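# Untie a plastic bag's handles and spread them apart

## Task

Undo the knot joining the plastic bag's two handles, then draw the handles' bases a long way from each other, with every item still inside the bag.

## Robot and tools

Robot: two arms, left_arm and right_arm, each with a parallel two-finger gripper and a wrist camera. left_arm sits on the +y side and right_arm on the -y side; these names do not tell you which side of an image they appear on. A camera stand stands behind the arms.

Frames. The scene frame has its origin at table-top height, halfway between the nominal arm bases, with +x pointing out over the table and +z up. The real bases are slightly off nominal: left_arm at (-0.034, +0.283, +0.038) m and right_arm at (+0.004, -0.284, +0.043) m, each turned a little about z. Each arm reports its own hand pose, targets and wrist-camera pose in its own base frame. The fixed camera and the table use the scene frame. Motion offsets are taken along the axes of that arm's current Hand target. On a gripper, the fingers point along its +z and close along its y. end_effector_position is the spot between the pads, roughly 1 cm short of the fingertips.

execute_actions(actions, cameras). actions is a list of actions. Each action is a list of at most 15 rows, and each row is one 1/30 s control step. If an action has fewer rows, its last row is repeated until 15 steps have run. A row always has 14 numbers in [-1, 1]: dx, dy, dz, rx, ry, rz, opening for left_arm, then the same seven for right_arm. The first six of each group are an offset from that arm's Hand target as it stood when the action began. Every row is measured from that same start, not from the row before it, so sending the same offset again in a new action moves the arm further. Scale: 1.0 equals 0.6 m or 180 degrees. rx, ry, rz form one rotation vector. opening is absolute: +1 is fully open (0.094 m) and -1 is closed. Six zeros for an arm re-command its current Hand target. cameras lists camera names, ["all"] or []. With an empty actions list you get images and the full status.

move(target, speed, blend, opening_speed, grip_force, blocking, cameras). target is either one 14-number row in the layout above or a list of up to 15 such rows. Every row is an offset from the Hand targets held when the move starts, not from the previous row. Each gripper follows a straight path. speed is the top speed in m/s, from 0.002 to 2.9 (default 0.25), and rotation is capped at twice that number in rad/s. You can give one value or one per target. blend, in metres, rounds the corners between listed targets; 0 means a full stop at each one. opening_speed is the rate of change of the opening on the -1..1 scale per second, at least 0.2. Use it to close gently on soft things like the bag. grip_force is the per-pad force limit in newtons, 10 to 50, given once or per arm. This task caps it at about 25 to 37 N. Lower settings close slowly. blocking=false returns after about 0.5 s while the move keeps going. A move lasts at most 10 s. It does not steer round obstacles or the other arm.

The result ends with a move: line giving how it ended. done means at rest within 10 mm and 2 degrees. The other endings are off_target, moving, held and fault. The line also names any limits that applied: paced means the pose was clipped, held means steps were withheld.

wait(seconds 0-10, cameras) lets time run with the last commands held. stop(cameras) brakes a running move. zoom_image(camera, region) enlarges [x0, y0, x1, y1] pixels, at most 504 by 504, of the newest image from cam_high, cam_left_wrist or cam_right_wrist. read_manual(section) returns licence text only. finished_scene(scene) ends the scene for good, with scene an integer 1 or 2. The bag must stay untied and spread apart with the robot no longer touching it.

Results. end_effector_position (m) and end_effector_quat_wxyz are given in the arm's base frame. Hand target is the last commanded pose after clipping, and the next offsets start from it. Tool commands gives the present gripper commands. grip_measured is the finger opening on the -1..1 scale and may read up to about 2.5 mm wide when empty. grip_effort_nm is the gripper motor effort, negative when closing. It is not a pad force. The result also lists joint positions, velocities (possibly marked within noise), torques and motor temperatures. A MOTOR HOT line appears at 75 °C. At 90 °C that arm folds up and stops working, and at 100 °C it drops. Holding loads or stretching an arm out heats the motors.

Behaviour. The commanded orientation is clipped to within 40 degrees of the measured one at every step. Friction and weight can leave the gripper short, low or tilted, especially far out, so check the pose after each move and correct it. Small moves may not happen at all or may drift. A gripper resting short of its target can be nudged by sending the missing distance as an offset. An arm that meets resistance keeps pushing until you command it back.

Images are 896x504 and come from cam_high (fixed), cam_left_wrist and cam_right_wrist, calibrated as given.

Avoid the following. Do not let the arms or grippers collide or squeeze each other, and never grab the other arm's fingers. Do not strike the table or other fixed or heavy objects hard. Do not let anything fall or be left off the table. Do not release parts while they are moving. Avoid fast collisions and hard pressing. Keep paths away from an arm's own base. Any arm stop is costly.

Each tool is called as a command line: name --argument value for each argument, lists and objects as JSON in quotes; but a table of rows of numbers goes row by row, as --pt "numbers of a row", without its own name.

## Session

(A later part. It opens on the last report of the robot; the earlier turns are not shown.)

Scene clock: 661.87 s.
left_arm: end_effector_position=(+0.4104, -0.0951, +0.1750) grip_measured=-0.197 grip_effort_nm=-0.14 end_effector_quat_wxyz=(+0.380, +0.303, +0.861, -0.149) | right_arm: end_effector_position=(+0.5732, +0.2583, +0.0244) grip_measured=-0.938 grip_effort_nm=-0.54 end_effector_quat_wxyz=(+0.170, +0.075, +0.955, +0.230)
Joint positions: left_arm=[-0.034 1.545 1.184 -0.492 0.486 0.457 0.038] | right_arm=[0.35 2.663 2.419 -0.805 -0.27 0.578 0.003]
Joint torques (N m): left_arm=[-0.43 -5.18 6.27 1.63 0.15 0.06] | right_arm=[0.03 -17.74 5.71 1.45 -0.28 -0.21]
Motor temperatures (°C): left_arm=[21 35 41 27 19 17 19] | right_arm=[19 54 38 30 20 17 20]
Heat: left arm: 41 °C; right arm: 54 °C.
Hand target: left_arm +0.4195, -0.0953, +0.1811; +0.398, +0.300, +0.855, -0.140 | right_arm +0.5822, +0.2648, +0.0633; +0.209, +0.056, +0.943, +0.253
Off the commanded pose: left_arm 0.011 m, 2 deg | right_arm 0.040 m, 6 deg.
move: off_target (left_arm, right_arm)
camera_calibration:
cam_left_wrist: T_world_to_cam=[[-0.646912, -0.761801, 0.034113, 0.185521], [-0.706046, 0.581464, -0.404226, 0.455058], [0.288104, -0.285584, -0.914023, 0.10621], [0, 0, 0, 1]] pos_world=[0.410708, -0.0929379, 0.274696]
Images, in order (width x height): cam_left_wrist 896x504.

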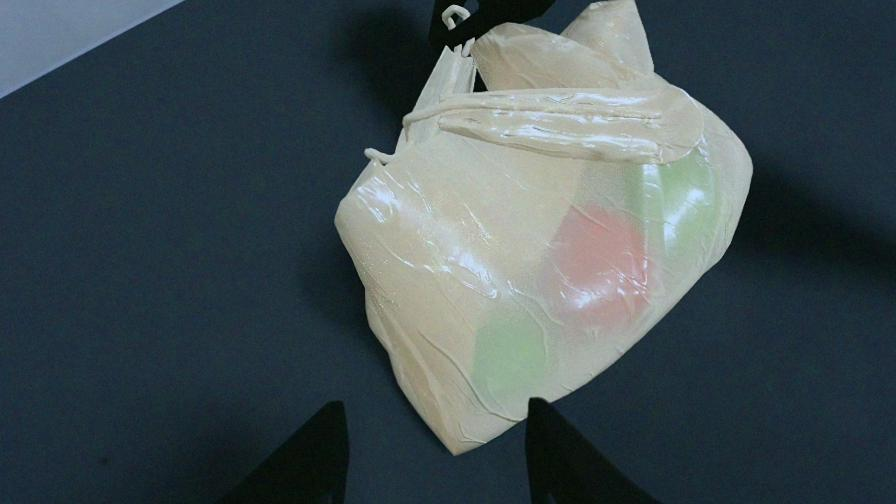

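move --pt "-0.001 0.045 0.2 0 0 0 -0.2 0 0 0 0 0 0 -1" --pt "-0.001 0.045 0.315 0 0 0 -0.2 0 0 0 0 0 0 -1" --speed 0.1 --blend 0.02 --cameras '["cam_left_wrist","cam_right_wrist"]'

Scene clock: 673.23 s.
left_arm: end_effector_position=(+0.5347, -0.1576, +0.0476) grip_measured=-0.197 grip_effort_nm=-0.14 end_effector_quat_wxyz=(+0.373, +0.297, +0.866, -0.147) | right_arm: end_effector_position=(+0.5739, +0.2568, +0.0244) grip_measured=-0.938 grip_effort_nm=-0.54 end_effector_quat_wxyz=(+0.170, +0.076, +0.955, +0.231)
Joint positions: left_arm=[-0.169 2.164 1.46 -0.117 0.386 0.338 0.038] | right_arm=[0.347 2.663 2.419 -0.805 -0.271 0.578 0.003]
Joint torques (N m): left_arm=[-0.54 -8.55 8.69 1.57 0.08 0.07] | right_arm=[-0.02 -17.73 5.61 1.48 -0.28 -0.21]
Motor temperatures (°C): left_arm=[21 35 41 28 19 17 19] | right_arm=[19 63 36 30 20 17 20]
Heat: left arm: 41 °C; right arm: 63 °C.
Hand target: left_arm +0.5496, -0.1650, +0.0599; +0.398, +0.300, +0.855, -0.140 | right_arm +0.5822, +0.2648, +0.0633; +0.209, +0.056, +0.943, +0.253
Off the commanded pose: left_arm 0.021 m, 3 deg | right_arm 0.041 m, 6 deg.
move: off_target (left_arm, right_arm)
camera_calibration:
cam_left_wrist: T_world_to_cam=[[-0.636901, -0.769774, 0.04249, 0.215703], [-0.719717, 0.573921, -0.390668, 0.533075], [0.27634, -0.279398, -0.919551, -0.0563261], [0, 0, 0, 1]] pos_world=[0.53661, -0.155638, 0.147295]
cam_right_wrist: T_world_to_cam=[[-0.065101, -0.875417, -0.478965, 0.274244], [-0.99581, 0.0261012, 0.0876447, 0.603115], [-0.0642241, 0.482663, -0.873448, 0.0261484], [0, 0, 0, 1]] pos_world=[0.620121, 0.211715, 0.101333]
Images, in order (width x height): cam_left_wrist 896x504, cam_right_wrist 896x504.

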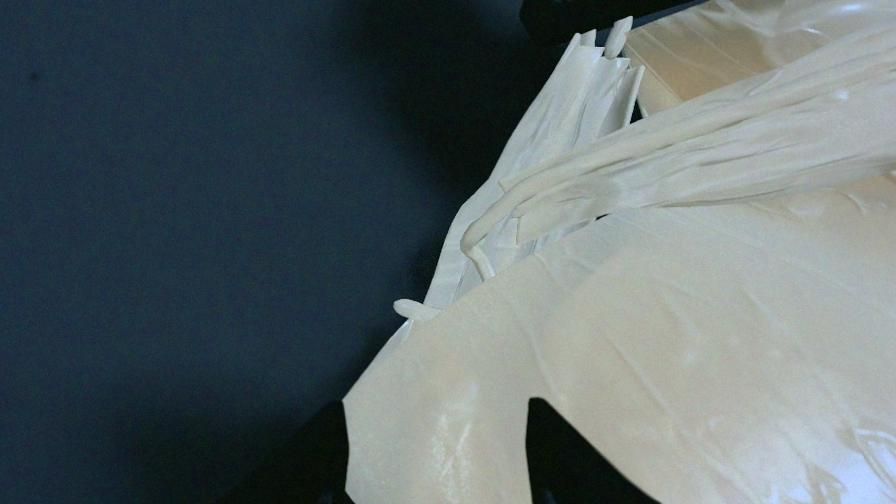

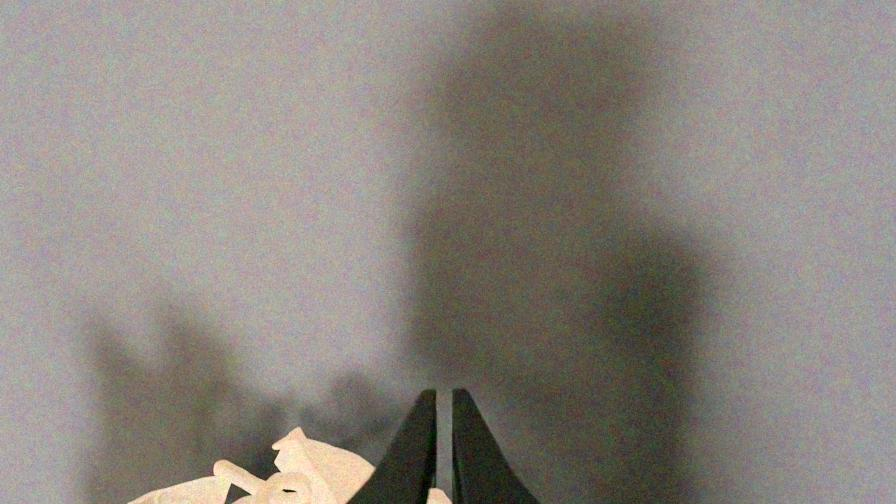

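move --pt "-0.007 0.008 0.06 0 0 0 -0.2 0 0 0 0 0 0 -1" --pt "-0.007 0.008 0.06 0 0 0 -1 0 0 0 0 0 0 -1" --speed 0.1 --cameras '["cam_left_wrist"]'

Scene clock: 685.53 s.
left_arm: end_effector_position=(+0.5649, -0.1743, +0.0279) grip_measured=-0.994 grip_effort_nm=-0.33 end_effector_quat_wxyz=(+0.380, +0.301, +0.863, -0.144) | right_arm: end_effector_position=(+0.5739, +0.2568, +0.0244) grip_measured=-0.938 grip_effort_nm=-0.54 end_effector_quat_wxyz=(+0.170, +0.076, +0.955, +0.231)
Joint positions: left_arm=[-0.193 2.306 1.607 -0.101 0.367 0.329 0] | right_arm=[0.347 2.663 2.419 -0.805 -0.271 0.578 0.003]
Joint torques (N m): left_arm=[-0.49 -9.85 8.57 1.41 0.1 0.07] | right_arm=[0.06 -17.81 5.78 1.48 -0.27 -0.17]
Motor temperatures (°C): left_arm=[21 36 40 27 19 17 19] | right_arm=[19 69 35 31 20 17 20]
Heat: left arm: 40 °C; right arm: 69 °C.
Hand target: left_arm +0.5762, -0.1802, +0.0400; +0.398, +0.300, +0.855, -0.140 | right_arm +0.5822, +0.2648, +0.0633; +0.209, +0.056, +0.943, +0.253
Off the commanded pose: left_arm 0.018 m, 2 deg | right_arm 0.041 m, 6 deg.
move: off_target (left_arm, right_arm); target 2's new opening was sent with left_arm's hand 0.015 m and 2 deg from that target
camera_calibration:
cam_left_wrist: T_world_to_cam=[[-0.641851, -0.766323, 0.0278723, 0.226762], [-0.709491, 0.579674, -0.400751, 0.552294], [0.290948, -0.276998, -0.915763, -0.0955537], [0, 0, 0, 1]] pos_world=[0.565196, -0.172845, 0.127508]
Images, in order (width x height): cam_left_wrist 896x504.

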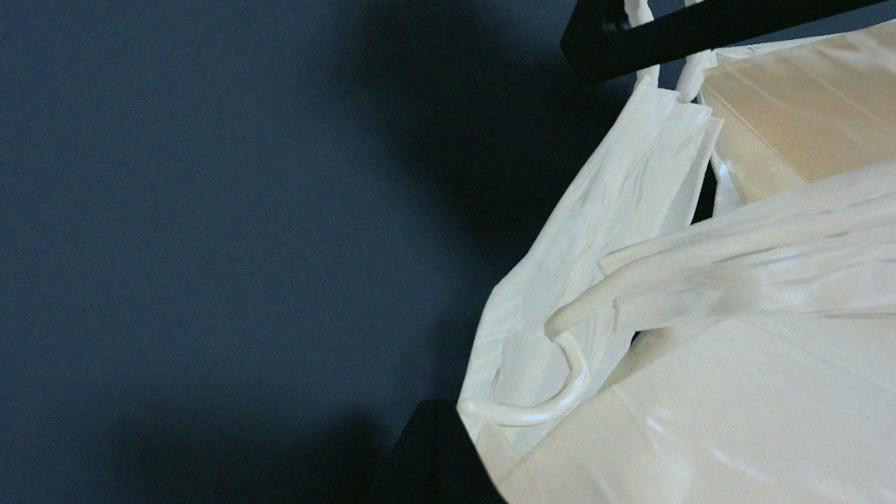

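move --pt "0 0 -0.03 0 0 0 -0.3 -0.02 0 0 0 0 0 -1" --pt "0 -0.035 0.025 0 0 0 -0.3 -0.02 0 0 0 0 0 -1" --pt "0 -0.035 0.025 0 0 0 -1 -0.02 0 0 0 0 0 -1" --speed 0.1 --cameras '["cam_left_wrist"]'

Scene clock: 696.00 s.
left_arm: end_effector_position=(+0.5558, -0.1984, +0.0151) grip_measured=-0.994 grip_effort_nm=-0.33 end_effector_quat_wxyz=(+0.368, +0.303, +0.867, -0.144) | right_arm: end_effector_position=(+0.5900, +0.2637, +0.0555) grip_measured=-0.938 grip_effort_nm=-0.54 end_effector_quat_wxyz=(+0.202, +0.066, +0.945, +0.247)
Joint positions: left_arm=[-0.247 2.323 1.596 -0.086 0.331 0.293 0] | right_arm=[0.347 2.699 2.572 -0.849 -0.277 0.571 0.003]
Joint torques (N m): left_arm=[-0.18 -9.89 8.47 1.64 0.1 0.06] | right_arm=[-0.31 -13.42 8.99 1.06 -0.25 -0.18]
Motor temperatures (°C): left_arm=[21 40 40 27 19 17 19] | right_arm=[19 68 36 30 20 17 21]
Heat: left arm: 40 °C; right arm: 68 °C.
Hand target: left_arm +0.5720, -0.2037, +0.0303; +0.398, +0.300, +0.855, -0.140 | right_arm +0.5931, +0.2623, +0.0677; +0.209, +0.056, +0.943, +0.253
Off the commanded pose: left_arm 0.023 m, 4 deg | right_arm 0.013 m, 2 deg.
move: off_target (left_arm, right_arm); target 3's new opening was sent with left_arm's hand 0.023 m and 4 deg from that target
camera_calibration:
cam_left_wrist: T_world_to_cam=[[-0.644392, -0.763852, 0.0358961, 0.204469], [-0.715981, 0.58619, -0.379147, 0.55916], [0.26857, -0.27002, -0.92464, -0.0972811], [0, 0, 0, 1]] pos_world=[0.558233, -0.197858, 0.114714]
Images, in order (width x height): cam_left_wrist 896x504.

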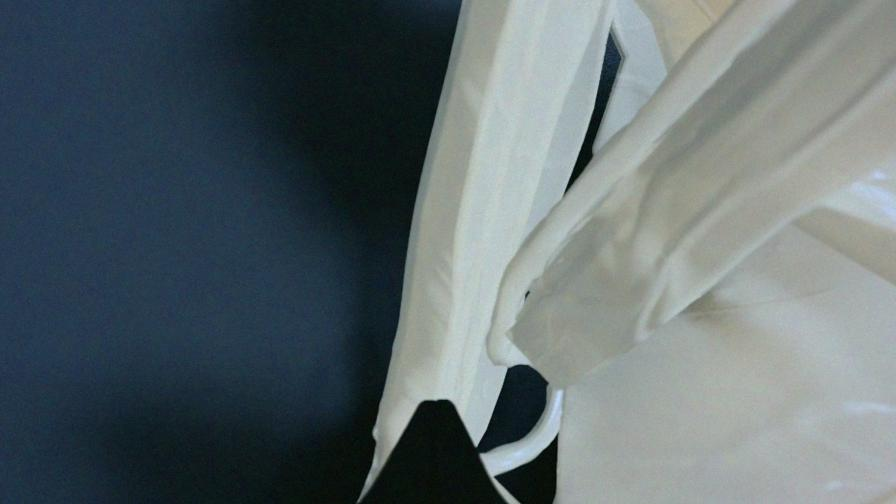

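move --pt "0 0 -0.05 0 0 0 -0.3 0 0 0 0 0 0 -1" --pt "0 -0.038 -0.04 0 0 0 -0.3 0 0 0 0 0 0 -1" --pt "0 -0.038 0.0 0 0 0 -0.3 0 0 0 0 0 0 -1" --speed 0.1 --cameras '["cam_left_wrist"]'

Scene clock: 708.30 s.
left_arm: end_effector_position=(+0.5404, -0.2125, +0.0128) grip_measured=-0.303 grip_effort_nm=0.14 end_effector_quat_wxyz=(+0.365, +0.302, +0.869, -0.142) | right_arm: end_effector_position=(+0.5897, +0.2636, +0.0553) grip_measured=-0.938 grip_effort_nm=-0.54 end_effector_quat_wxyz=(+0.201, +0.066, +0.946, +0.247)
Joint positions: left_arm=[-0.287 2.289 1.531 -0.052 0.297 0.263 0.033] | right_arm=[0.347 2.699 2.572 -0.851 -0.277 0.571 0.003]
Joint torques (N m): left_arm=[-0.61 -9.55 8.77 1.68 0.1 0.06] | right_arm=[-0.58 -13.31 9.09 1.09 -0.27 -0.22]
Motor temperatures (°C): left_arm=[21 42 40 28 19 17 19] | right_arm=[19 62 38 30 20 17 21]
Heat: left arm: 42 °C; right arm: 62 °C.
Hand target: left_arm +0.5578, -0.2215, +0.0303; +0.398, +0.300, +0.855, -0.140 | right_arm +0.5931, +0.2623, +0.0677; +0.209, +0.056, +0.943, +0.253
Off the commanded pose: left_arm 0.026 m, 4 deg | right_arm 0.013 m, 2 deg.
move: off_target (left_arm, right_arm)
camera_calibration:
cam_left_wrist: T_world_to_cam=[[-0.640721, -0.766968, 0.03516, 0.181267], [-0.721019, 0.585336, -0.370828, 0.558047], [0.263833, -0.262948, -0.928036, -0.0948716], [0, 0, 0, 1]] pos_world=[0.543534, -0.212565, 0.112522]
Images, in order (width x height): cam_left_wrist 896x504.

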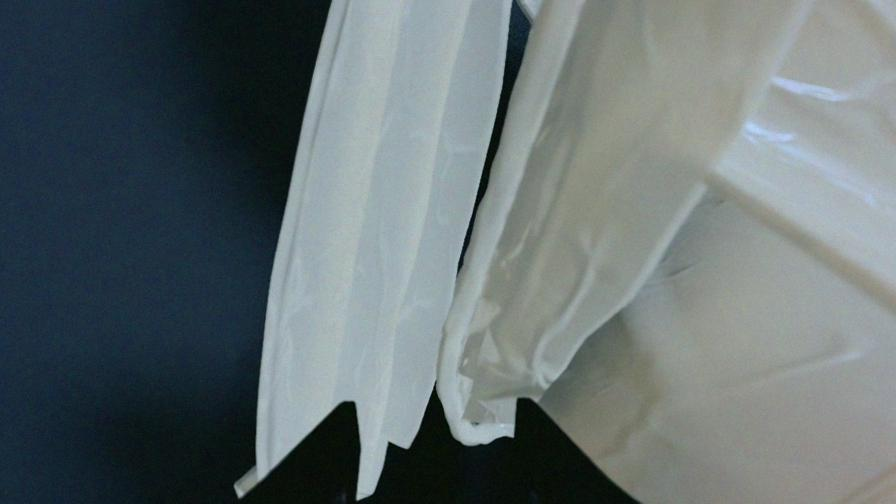

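move --pt "0 0 0.005 0 0 0 -1 0 0 0 0 0 0 -1" --pt "0 0.12 -0.08 0 0 0 -1 0 0 0 0 0 0 -1" --speed 0.08 --cameras '["all"]'

Scene clock: 722.33 s.
left_arm: end_effector_position=(+0.5643, -0.1366, +0.0206) grip_measured=-0.994 grip_effort_nm=-0.33 end_effector_quat_wxyz=(+0.368, +0.289, +0.873, -0.139) | right_arm: end_effector_position=(+0.5897, +0.2636, +0.0553) grip_measured=-0.938 grip_effort_nm=-0.54 end_effector_quat_wxyz=(+0.201, +0.066, +0.946, +0.247)
Joint positions: left_arm=[-0.123 2.3 1.59 -0.135 0.392 0.365 0] | right_arm=[0.347 2.699 2.572 -0.851 -0.277 0.571 0.003]
Joint torques (N m): left_arm=[0.13 -14.09 8.94 1.04 0.45 0.23] | right_arm=[-0.44 -13.56 9.01 1.07 -0.25 -0.2]
Motor temperatures (°C): left_arm=[21 44 41 27 19 17 19] | right_arm=[19 58 40 30 20 17 21]
Heat: left arm: 44 °C; right arm: 58 °C.
Hand target: left_arm +0.5741, -0.1424, +0.0612; +0.398, +0.300, +0.855, -0.140 | right_arm +0.5931, +0.2623, +0.0677; +0.209, +0.056, +0.943, +0.253
Off the commanded pose: left_arm 0.042 m, 4 deg | right_arm 0.013 m, 2 deg.
move: off_target (left_arm, right_arm)
camera_calibration:
cam_left_wrist: T_world_to_cam=[[-0.618512, -0.784818, 0.0387731, 0.239423], [-0.737434, 0.562713, -0.373557, 0.539933], [0.271356, -0.259642, -0.926796, -0.0779009], [0, 0, 0, 1]] pos_world=[0.56739, -0.13615, 0.120215]
cam_right_wrist: T_world_to_cam=[[-0.0227292, -0.862863, -0.504927, 0.269039], [-0.999704, 0.0152043, 0.0190191, 0.624873], [-0.00873379, 0.505209, -0.862953, 0.0115891], [0, 0, 0, 1]] pos_world=[0.630904, 0.216788, 0.133962]

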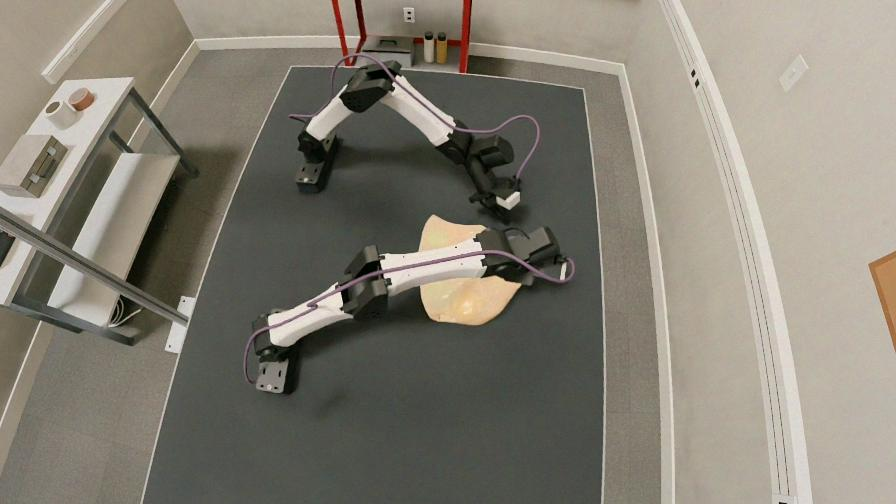

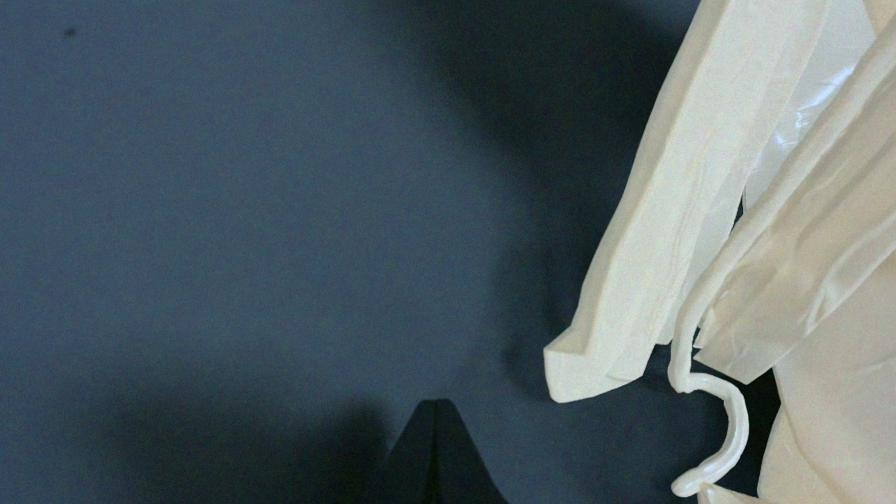

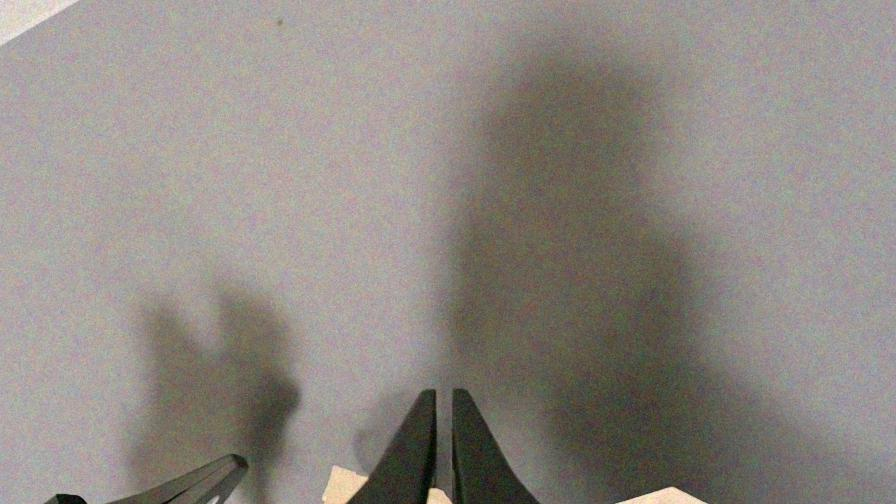

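move --pt "0.07 -0.137 -0.03 0 0 0 -0.3 0 0 0 0 0 0 -1" --pt "0.07 -0.137 0.07 0 0 0 -0.3 0 0 0 0 0 0 -1" --pt "0.07 -0.137 0.07 0 0 0 -1 0 0 0 0 0 0 -1" --speed 0.12 --cameras '["cam_left_wrist"]'

Scene clock: 746.37 s.
left_arm: end_effector_position=(+0.5080, -0.1983, -0.0170) grip_measured=-0.994 grip_effort_nm=-0.33 end_effector_quat_wxyz=(+0.362, +0.300, +0.871, -0.141) | right_arm: end_effector_position=(+0.5913, +0.2600, +0.0553) grip_measured=-0.938 grip_effort_nm=-0.54 end_effector_quat_wxyz=(+0.202, +0.069, +0.945, +0.246)
Joint positions: left_arm=[-0.278 2.245 1.311 0.115 0.3 0.266 0] | right_arm=[0.34 2.699 2.572 -0.851 -0.277 0.571 0.003]
Joint torques (N m): left_arm=[-0.55 -9.06 8.2 1.71 0.1 0.06] | right_arm=[-0.54 -13.27 9.06 1.1 -0.26 -0.17]
Motor temperatures (°C): left_arm=[21 51 40 27 19 17 19] | right_arm=[19 56 41 29 20 17 21]
Heat: left arm: 51 °C; right arm: 56 °C.
Hand target: left_arm +0.5267, -0.2097, +0.0020; +0.398, +0.300, +0.855, -0.140 | right_arm +0.5931, +0.2623, +0.0677; +0.209, +0.056, +0.943, +0.253
Off the commanded pose: left_arm 0.029 m, 5 deg | right_arm 0.013 m, 2 deg.
move: off_target (left_arm, right_arm); target 3's new opening was sent with left_arm's hand 0.029 m and 5 deg from that target
camera_calibration:
cam_left_wrist: T_world_to_cam=[[-0.636675, -0.770189, 0.0381381, 0.169802], [-0.726347, 0.582355, -0.36508, 0.517438], [0.258971, -0.260139, -0.930195, -0.107299], [0, 0, 0, 1]] pos_world=[0.511735, -0.198466, 0.082622]
Images, in order (width x height): cam_left_wrist 896x504.

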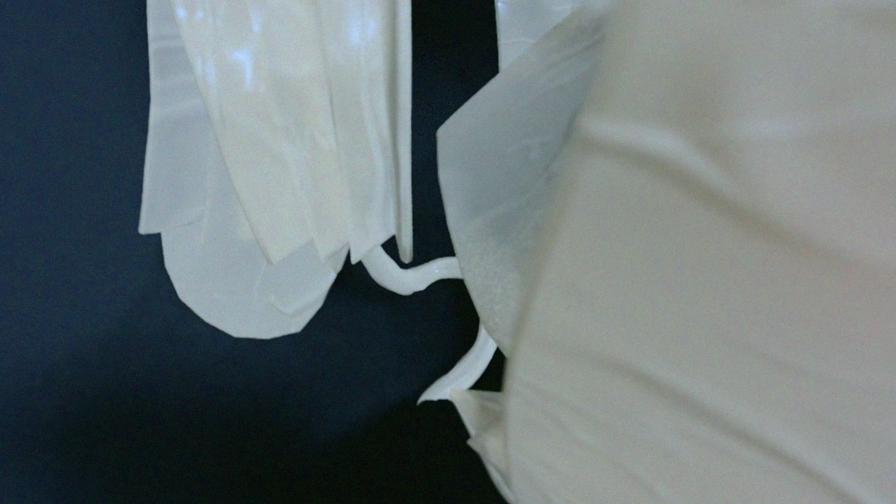

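move --target '[-0.05,0.08,-0.05,0,0,0,-1, 0,0,0,0,0,0,-1]' --speed 0.08 --cameras '["cam_left_wrist"]'

Scene clock: 755.37 s.
left_arm: end_effector_position=(+0.5453, -0.1660, +0.0197) grip_measured=-0.994 grip_effort_nm=-0.33 end_effector_quat_wxyz=(+0.380, +0.293, +0.867, -0.136) | right_arm: end_effector_position=(+0.5913, +0.2600, +0.0553) grip_measured=-0.938 grip_effort_nm=-0.54 end_effector_quat_wxyz=(+0.202, +0.069, +0.945, +0.246)
Joint positions: left_arm=[-0.192 2.245 1.465 -0.018 0.346 0.319 0] | right_arm=[0.34 2.699 2.572 -0.851 -0.277 0.571 0.003]
Joint torques (N m): left_arm=[0.23 -11.59 8.69 1.1 0.41 0.23] | right_arm=[-0.34 -13.37 9.13 1.07 -0.28 -0.19]
Motor temperatures (°C): left_arm=[21 50 41 27 19 17 19] | right_arm=[19 56 42 29 20 17 21]
Heat: left arm: 50 °C; right arm: 56 °C.
Hand target: left_arm +0.5539, -0.1700, +0.0443; +0.398, +0.300, +0.855, -0.140 | right_arm +0.5931, +0.2623, +0.0677; +0.209, +0.056, +0.943, +0.253
Off the commanded pose: left_arm 0.026 m, 3 deg | right_arm 0.013 m, 2 deg.
move: off_target (left_arm, right_arm)
camera_calibration:
cam_left_wrist: T_world_to_cam=[[-0.624332, -0.780891, 0.0204688, 0.208828], [-0.722438, 0.567234, -0.395384, 0.535146], [0.297141, -0.261638, -0.918288, -0.0958212], [0, 0, 0, 1]] pos_world=[0.545461, -0.165552, 0.119322]
Images, in order (width x height): cam_left_wrist 896x504.

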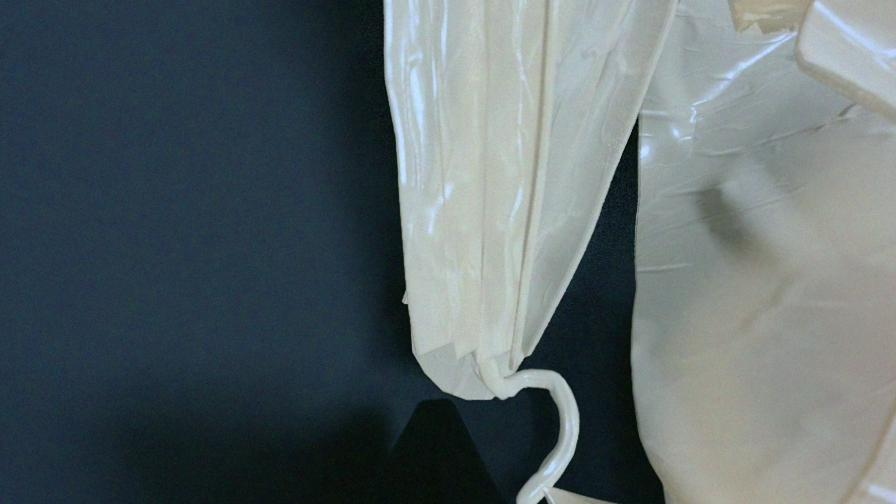

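move --pt "0.039 -0.057 -0.03 0 0 0 0 0 0 0 0 0 0 -1" --pt "0.039 -0.057 0.065 0 0 0 0 0 0 0 0 0 0 -1" --speed 0.1 --cameras '["cam_left_wrist"]'

Scene clock: 775.23 s.
left_arm: end_effector_position=(+0.5273, -0.1960, -0.0141) grip_measured=-0.003 grip_effort_nm=0.14 end_effector_quat_wxyz=(+0.367, +0.298, +0.869, -0.144) | right_arm: end_effector_position=(+0.5913, +0.2600, +0.0553) grip_measured=-0.938 grip_effort_nm=-0.54 end_effector_quat_wxyz=(+0.202, +0.069, +0.945, +0.246)
Joint positions: left_arm=[-0.259 2.291 1.402 0.078 0.317 0.275 0.047] | right_arm=[0.34 2.699 2.572 -0.851 -0.277 0.571 0.003]
Joint torques (N m): left_arm=[-0.55 -9.1 8.27 1.66 0.09 0.06] | right_arm=[-0.34 -13.22 8.96 1.07 -0.29 -0.14]
Motor temperatures (°C): left_arm=[21 50 42 27 19 17 19] | right_arm=[19 56 42 29 20 17 21]
Heat: left arm: 50 °C; right arm: 56 °C.
Hand target: left_arm +0.5440, -0.2059, +0.0013; +0.398, +0.300, +0.855, -0.140 | right_arm +0.5931, +0.2623, +0.0677; +0.209, +0.056, +0.943, +0.253
Off the commanded pose: left_arm 0.025 m, 4 deg | right_arm 0.013 m, 2 deg.
move: off_target (left_arm, right_arm)
camera_calibration:
cam_left_wrist: T_world_to_cam=[[-0.636614, -0.770166, 0.0395684, 0.183786], [-0.723502, 0.578707, -0.376355, 0.528795], [0.266957, -0.268221, -0.92563, -0.114766], [0, 0, 0, 1]] pos_world=[0.530223, -0.195254, 0.0855112]
Images, in order (width x height): cam_left_wrist 896x504.

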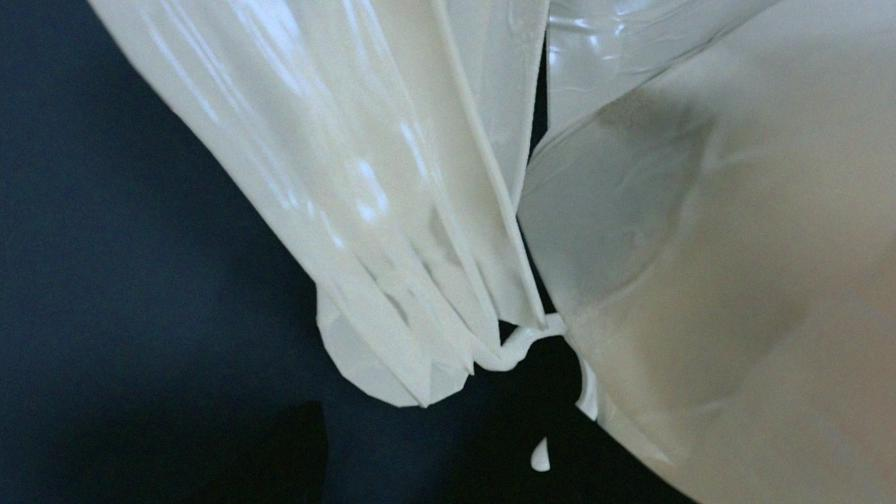

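move --pt "0 0 -0.06 0 0 0 0 0 0 0 0 0 0 -1" --pt "0 -0.036 -0.05 0 0 0 0 0 0 0 0 0 0 -1" --pt "0.005 -0.036 0.01 0 0 0 0 0 0 0 0 0 0 -1" --pt "0.005 -0.036 0.01 0 0 0 -1 0 0 0 0 0 0 -1" --speed 0.1 --cameras '["cam_left_wrist"]'

Scene clock: 786.43 s.
left_arm: end_effector_position=(+0.5165, -0.2135, -0.0195) grip_measured=-0.994 grip_effort_nm=-0.32 end_effector_quat_wxyz=(+0.368, +0.301, +0.868, -0.141) | right_arm: end_effector_position=(+0.5910, +0.2599, +0.0551) grip_measured=-0.938 grip_effort_nm=-0.54 end_effector_quat_wxyz=(+0.202, +0.068, +0.946, +0.246)
Joint positions: left_arm=[-0.305 2.286 1.363 0.123 0.282 0.247 0] | right_arm=[0.34 2.699 2.572 -0.852 -0.277 0.569 0.003]
Joint torques (N m): left_arm=[-0.65 -8.88 8.1 1.67 0.08 0.06] | right_arm=[-0.46 -13.46 9.01 1.08 -0.24 -0.2]
Motor temperatures (°C): left_arm=[21 48 42 27 19 17 19] | right_arm=[19 56 43 29 20 17 21]
Heat: left arm: 48 °C; right arm: 56 °C.
Hand target: left_arm +0.5326, -0.2244, -0.0049; +0.398, +0.300, +0.855, -0.140 | right_arm +0.5931, +0.2623, +0.0677; +0.209, +0.056, +0.943, +0.253
Off the commanded pose: left_arm 0.024 m, 4 deg | right_arm 0.013 m, 2 deg.
move: off_target (left_arm, right_arm); target 4's new opening was sent with left_arm's hand 0.024 m and 4 deg from that target
camera_calibration:
cam_left_wrist: T_world_to_cam=[[-0.638785, -0.768724, 0.0318895, 0.164894], [-0.720294, 0.582944, -0.375971, 0.528408], [0.270428, -0.263134, -0.926083, -0.122327], [0, 0, 0, 1]] pos_world=[0.519022, -0.213463, 0.0801223]
Images, in order (width x height): cam_left_wrist 896x504.

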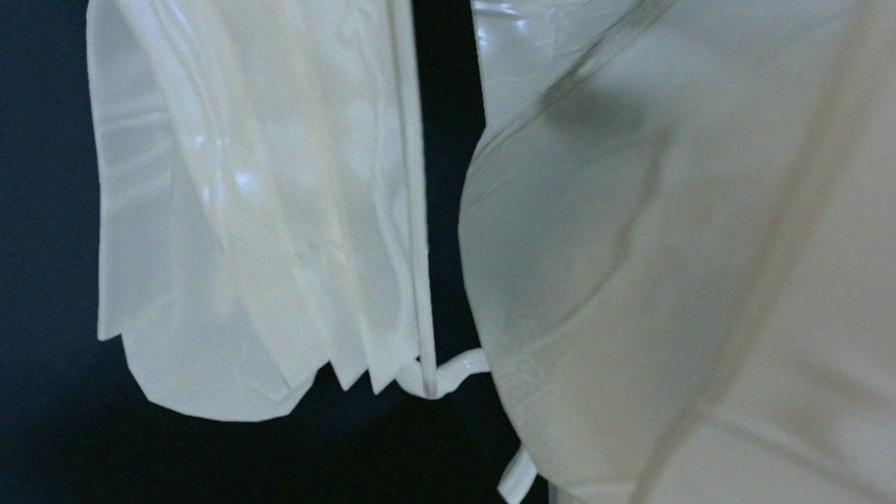

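move --pt "0 0 -0.05 0 0 0 -0.3 0 0 0 0 0 0 -1" --pt "-0.04 0.0 -0.02 0 0 0 -0.3 0 0 0 0 0 0 -1" --pt "-0.037 0.0 0.035 0 0 0 -0.3 0 0 0 0 0 0 -1" --pt "-0.037 0 0.035 0 0 0 -1 0 0 0 0 0 0 -1" --speed 0.1 --cameras '["cam_left_wrist"]'

Scene clock: 807.63 s.
left_arm: end_effector_position=(+0.5504, -0.2344, -0.0097) grip_measured=-0.901 grip_effort_nm=-0.58 end_effector_quat_wxyz=(+0.392, +0.301, +0.858, -0.139) | right_arm: end_effector_position=(+0.5910, +0.2599, +0.0551) grip_measured=-0.938 grip_effort_nm=-0.54 end_effector_quat_wxyz=(+0.202, +0.068, +0.946, +0.246)
Joint positions: left_arm=[-0.327 2.375 1.535 0.097 0.263 0.232 0.005] | right_arm=[0.34 2.699 2.572 -0.852 -0.277 0.569 0.003]
Joint torques (N m): left_arm=[-0.64 -10.06 8.62 1.21 0.06 0.06] | right_arm=[-0.42 -13.22 9.13 1.13 -0.26 -0.27]
Motor temperatures (°C): left_arm=[21 45 42 27 19 17 19] | right_arm=[19 57 43 29 20 17 21]
Heat: left arm: 45 °C; right arm: 57 °C.
Hand target: left_arm +0.5563, -0.2434, -0.0014; +0.398, +0.300, +0.855, -0.140 | right_arm +0.5931, +0.2623, +0.0677; +0.209, +0.056, +0.943, +0.253
Off the commanded pose: left_arm 0.014 m, 1 deg | right_arm 0.013 m, 2 deg.
move: off_target (left_arm, right_arm); target 4's new opening was sent with left_arm's hand 0.014 m and 1 deg from that target
camera_calibration:
cam_left_wrist: T_world_to_cam=[[-0.638245, -0.769761, 0.0105235, 0.169406], [-0.701333, 0.575762, -0.420274, 0.556135], [0.317452, -0.275618, -0.907336, -0.156537], [0, 0, 0, 1]] pos_world=[0.547852, -0.232944, 0.0899147]
Images, in order (width x height): cam_left_wrist 896x504.

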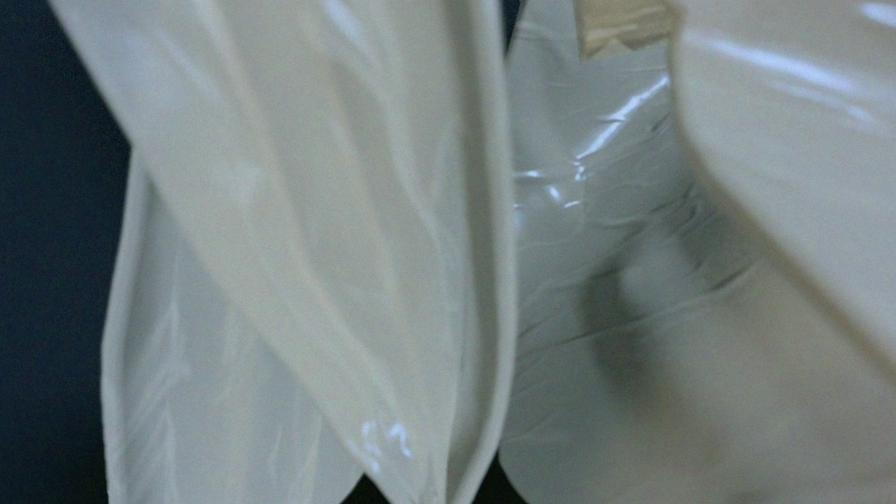

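move --target '[0.045,0.083,-0.105,0,0,0,-1, 0,0,0,0,0,0,-1]' --speed 0.07 --cameras '["cam_left_wrist","cam_high"]'

Scene clock: 816.37 s.
left_arm: end_effector_position=(+0.5360, -0.1606, -0.0115) grip_measured=-0.901 grip_effort_nm=-0.58 end_effector_quat_wxyz=(+0.380, +0.293, +0.867, -0.135) | right_arm: end_effector_position=(+0.5910, +0.2599, +0.0551) grip_measured=-0.938 grip_effort_nm=-0.54 end_effector_quat_wxyz=(+0.202, +0.068, +0.946, +0.246)
Joint positions: left_arm=[-0.184 2.28 1.38 0.098 0.351 0.324 0.005] | right_arm=[0.34 2.699 2.572 -0.852 -0.277 0.569 0.003]
Joint torques (N m): left_arm=[0.16 -14.68 4.56 1.15 0.41 0.23] | right_arm=[-0.36 -13.41 9.24 1.07 -0.22 -0.19]
Motor temperatures (°C): left_arm=[21 45 41 27 19 17 19] | right_arm=[19 57 43 29 20 17 21]
Heat: left arm: 45 °C; right arm: 57 °C.
Hand target: left_arm +0.5362, -0.1635, +0.0185; +0.398, +0.300, +0.855, -0.140 | right_arm +0.5931, +0.2623, +0.0677; +0.209, +0.056, +0.943, +0.253
Off the commanded pose: left_arm 0.030 m, 3 deg | right_arm 0.013 m, 2 deg.
move: off_target (left_arm, right_arm)
camera_calibration:
cam_left_wrist: T_world_to_cam=[[-0.623205, -0.781766, 0.0214005, 0.207174], [-0.723822, 0.56622, -0.394305, 0.513697], [0.296137, -0.261223, -0.91873, -0.119619], [0, 0, 0, 1]] pos_world=[0.53636, -0.160151, 0.088222]
Images, in order (width x height): cam_high 896x504, cam_left_wrist 896x504.

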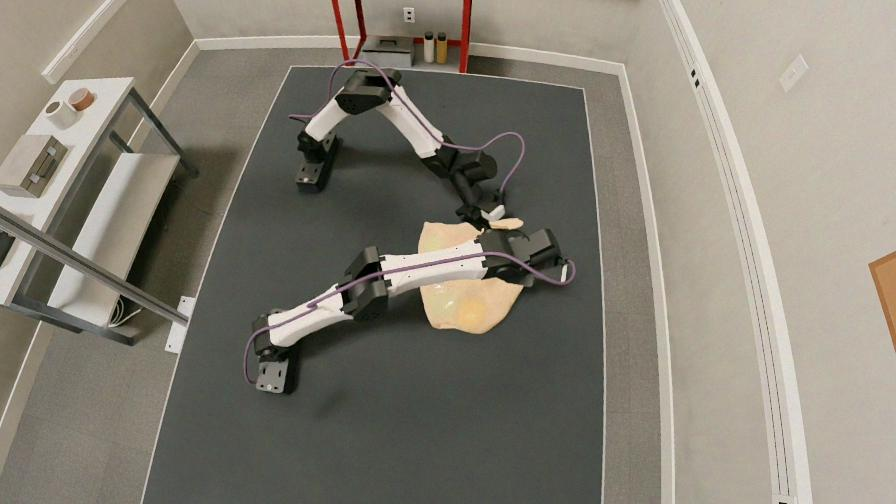

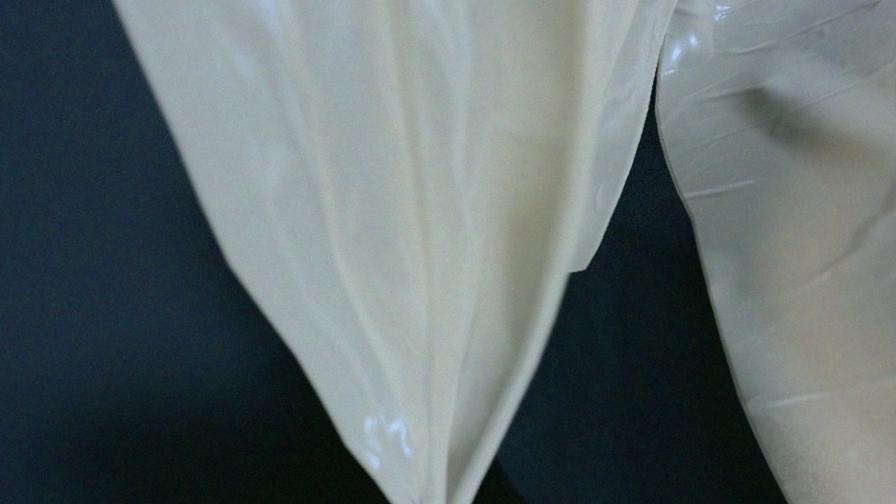

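move --pt "0.067 0.05 -0.107 0 0 0 -1 0 0 0 0 0 0 -1" --pt "0.133 0.1 -0.213 0 0 0 -1 0 0 0 0 0 0 -1" --speed 0.07 --blend 0.02 --cameras '["all"]'

Scene clock: 828.07 s.
left_arm: end_effector_position=(+0.4600, -0.0266, +0.0222) grip_measured=-0.901 grip_effort_nm=-0.58 end_effector_quat_wxyz=(+0.388, +0.296, +0.861, -0.144) | right_arm: end_effector_position=(+0.5893, +0.2659, +0.0577) grip_measured=-0.938 grip_effort_nm=-0.54 end_effector_quat_wxyz=(+0.202, +0.063, +0.945, +0.251)
Joint positions: left_arm=[0.156 1.975 1.044 0.011 0.598 0.612 0.005] | right_arm=[0.348 2.699 2.578 -0.852 -0.285 0.569 0.003]
Joint torques (N m): left_arm=[0.54 -11.55 4.34 0.9 0.47 0.24] | right_arm=[-0.43 -13.18 8.7 1.06 -0.17 -0.18]
Motor temperatures (°C): left_arm=[21 48 40 26 19 17 19] | right_arm=[19 57 43 29 20 17 21]
Heat: left arm: 48 °C; right arm: 57 °C.
Hand target: left_arm +0.4574, -0.0234, +0.0396; +0.398, +0.300, +0.855, -0.140 | right_arm +0.5931, +0.2623, +0.0677; +0.209, +0.056, +0.943, +0.253
Off the commanded pose: left_arm 0.018 m, 2 deg | right_arm 0.011 m, 1 deg.
move: off_target (left_arm, right_arm)
camera_calibration:
cam_left_wrist: T_world_to_cam=[[-0.634565, -0.772419, 0.026385, 0.269246], [-0.709801, 0.568935, -0.415325, 0.390114], [0.305793, -0.282279, -0.90929, -0.0363172], [0, 0, 0, 1]] pos_world=[0.458863, -0.0242308, 0.121897]
cam_right_wrist: T_world_to_cam=[[-0.0151654, -0.859458, -0.510981, 0.267318], [-0.999837, 0.00801326, 0.016196, 0.62654], [-0.00982516, 0.511143, -0.859439, 0.0114205], [0, 0, 0, 1]] pos_world=[0.630604, 0.21889, 0.136262]

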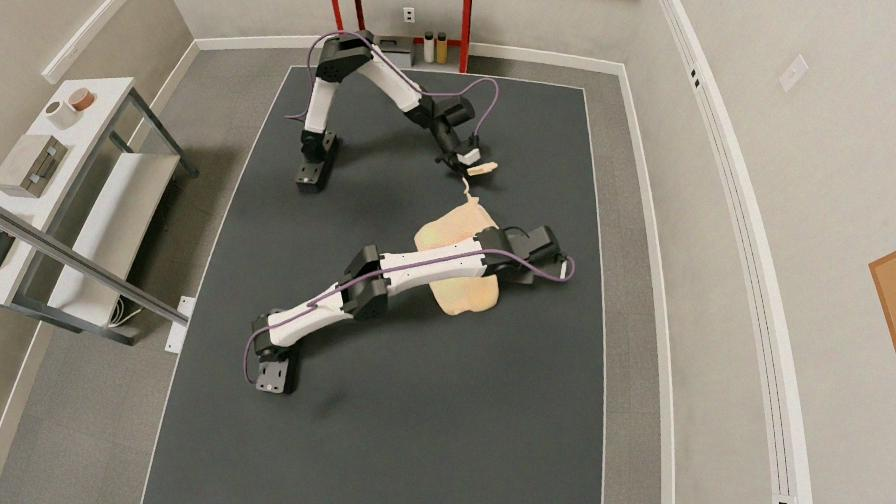

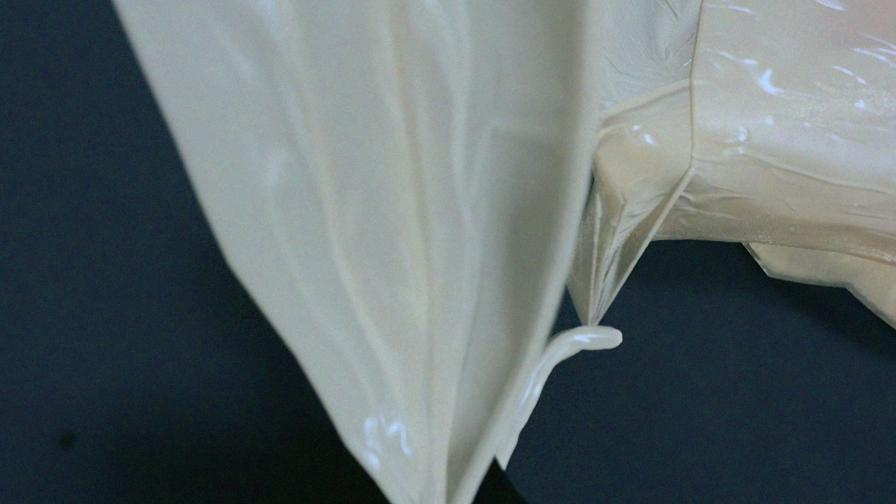

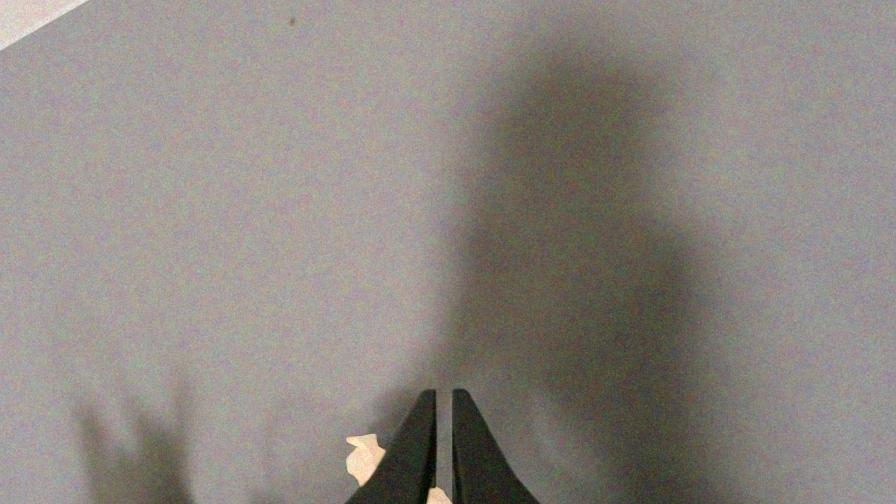

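move --pt "0 0 0 0 0 0 -1 -0.042 -0.115 -0.06 0 0 0 -1" --pt "0 0 0 0 0 0 -1 -0.084 -0.19 -0.09 0 0 0 -1" --speed 0.08 --blend 0.02 --cameras '["all"]'

Scene clock: 839.10 s.
left_arm: end_effector_position=(+0.4589, -0.0282, +0.0267) grip_measured=-0.901 grip_effort_nm=-0.58 end_effector_quat_wxyz=(+0.392, +0.300, +0.856, -0.152) | right_arm: end_effector_position=(+0.6152, +0.1263, +0.0634) grip_measured=-0.996 grip_effort_nm=-0.17 end_effector_quat_wxyz=(+0.203, +0.068, +0.942, +0.257)
Joint positions: left_arm=[0.161 1.967 1.044 0.005 0.622 0.618 0.005] | right_arm=[0.086 2.694 2.598 -0.951 -0.434 0.348 0]
Joint torques (N m): left_arm=[0.14 -10.91 4.34 0.93 0.22 0.23] | right_arm=[0.28 -13 8.54 0.93 -0.11 -0.25]
Motor temperatures (°C): left_arm=[21 48 39 26 19 17 19] | right_arm=[19 58 43 28 20 17 21]
Heat: left arm: 48 °C; right arm: 58 °C.
Hand target: left_arm +0.4574, -0.0234, +0.0396; +0.398, +0.300, +0.855, -0.140 | right_arm +0.6161, +0.1285, +0.0715; +0.209, +0.056, +0.943, +0.253
Off the commanded pose: left_arm 0.014 m, 2 deg | right_arm 0.008 m, 2 deg.
move: off_target (left_arm)
camera_calibration:
cam_left_wrist: T_world_to_cam=[[-0.645794, -0.762778, 0.0334566, 0.272341], [-0.698418, 0.572464, -0.429531, 0.387318], [0.308485, -0.300756, -0.902432, -0.0343284], [0, 0, 0, 1]] pos_world=[0.456976, -0.0243147, 0.126275]
cam_right_wrist: T_world_to_cam=[[-0.0217026, -0.85116, -0.524458, 0.154489], [-0.999754, 0.0160913, 0.0152557, 0.652428], [-0.00454578, 0.52466, -0.8513, 0.0824402], [0, 0, 0, 1]] pos_world=[0.655995, 0.0777436, 0.141251]

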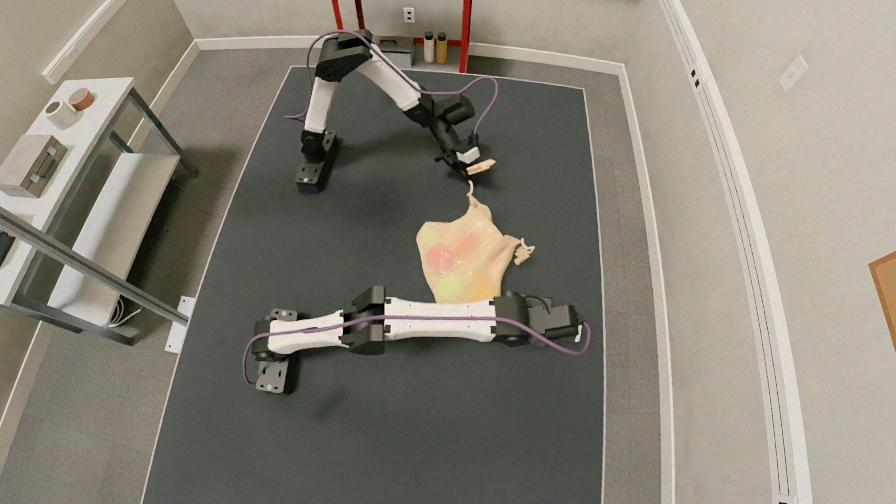

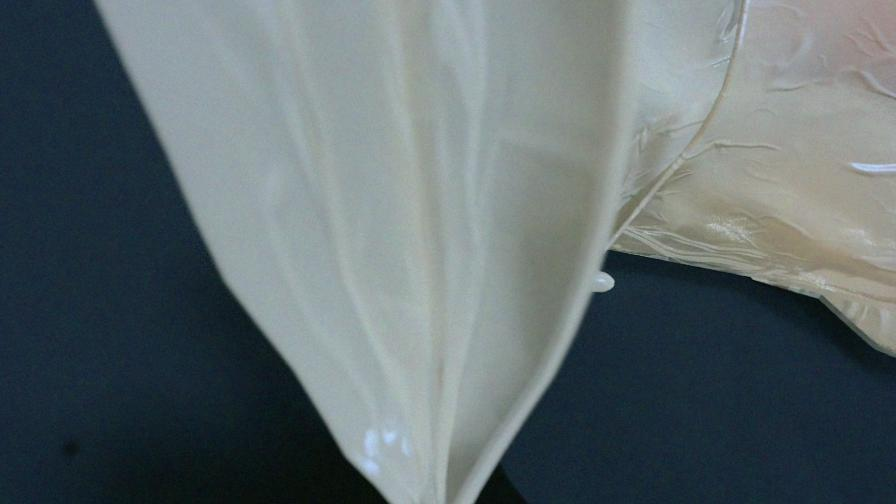

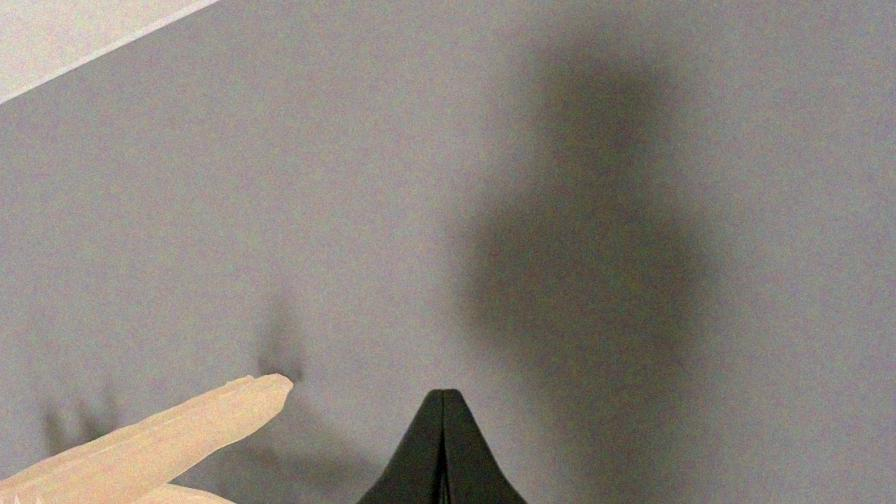

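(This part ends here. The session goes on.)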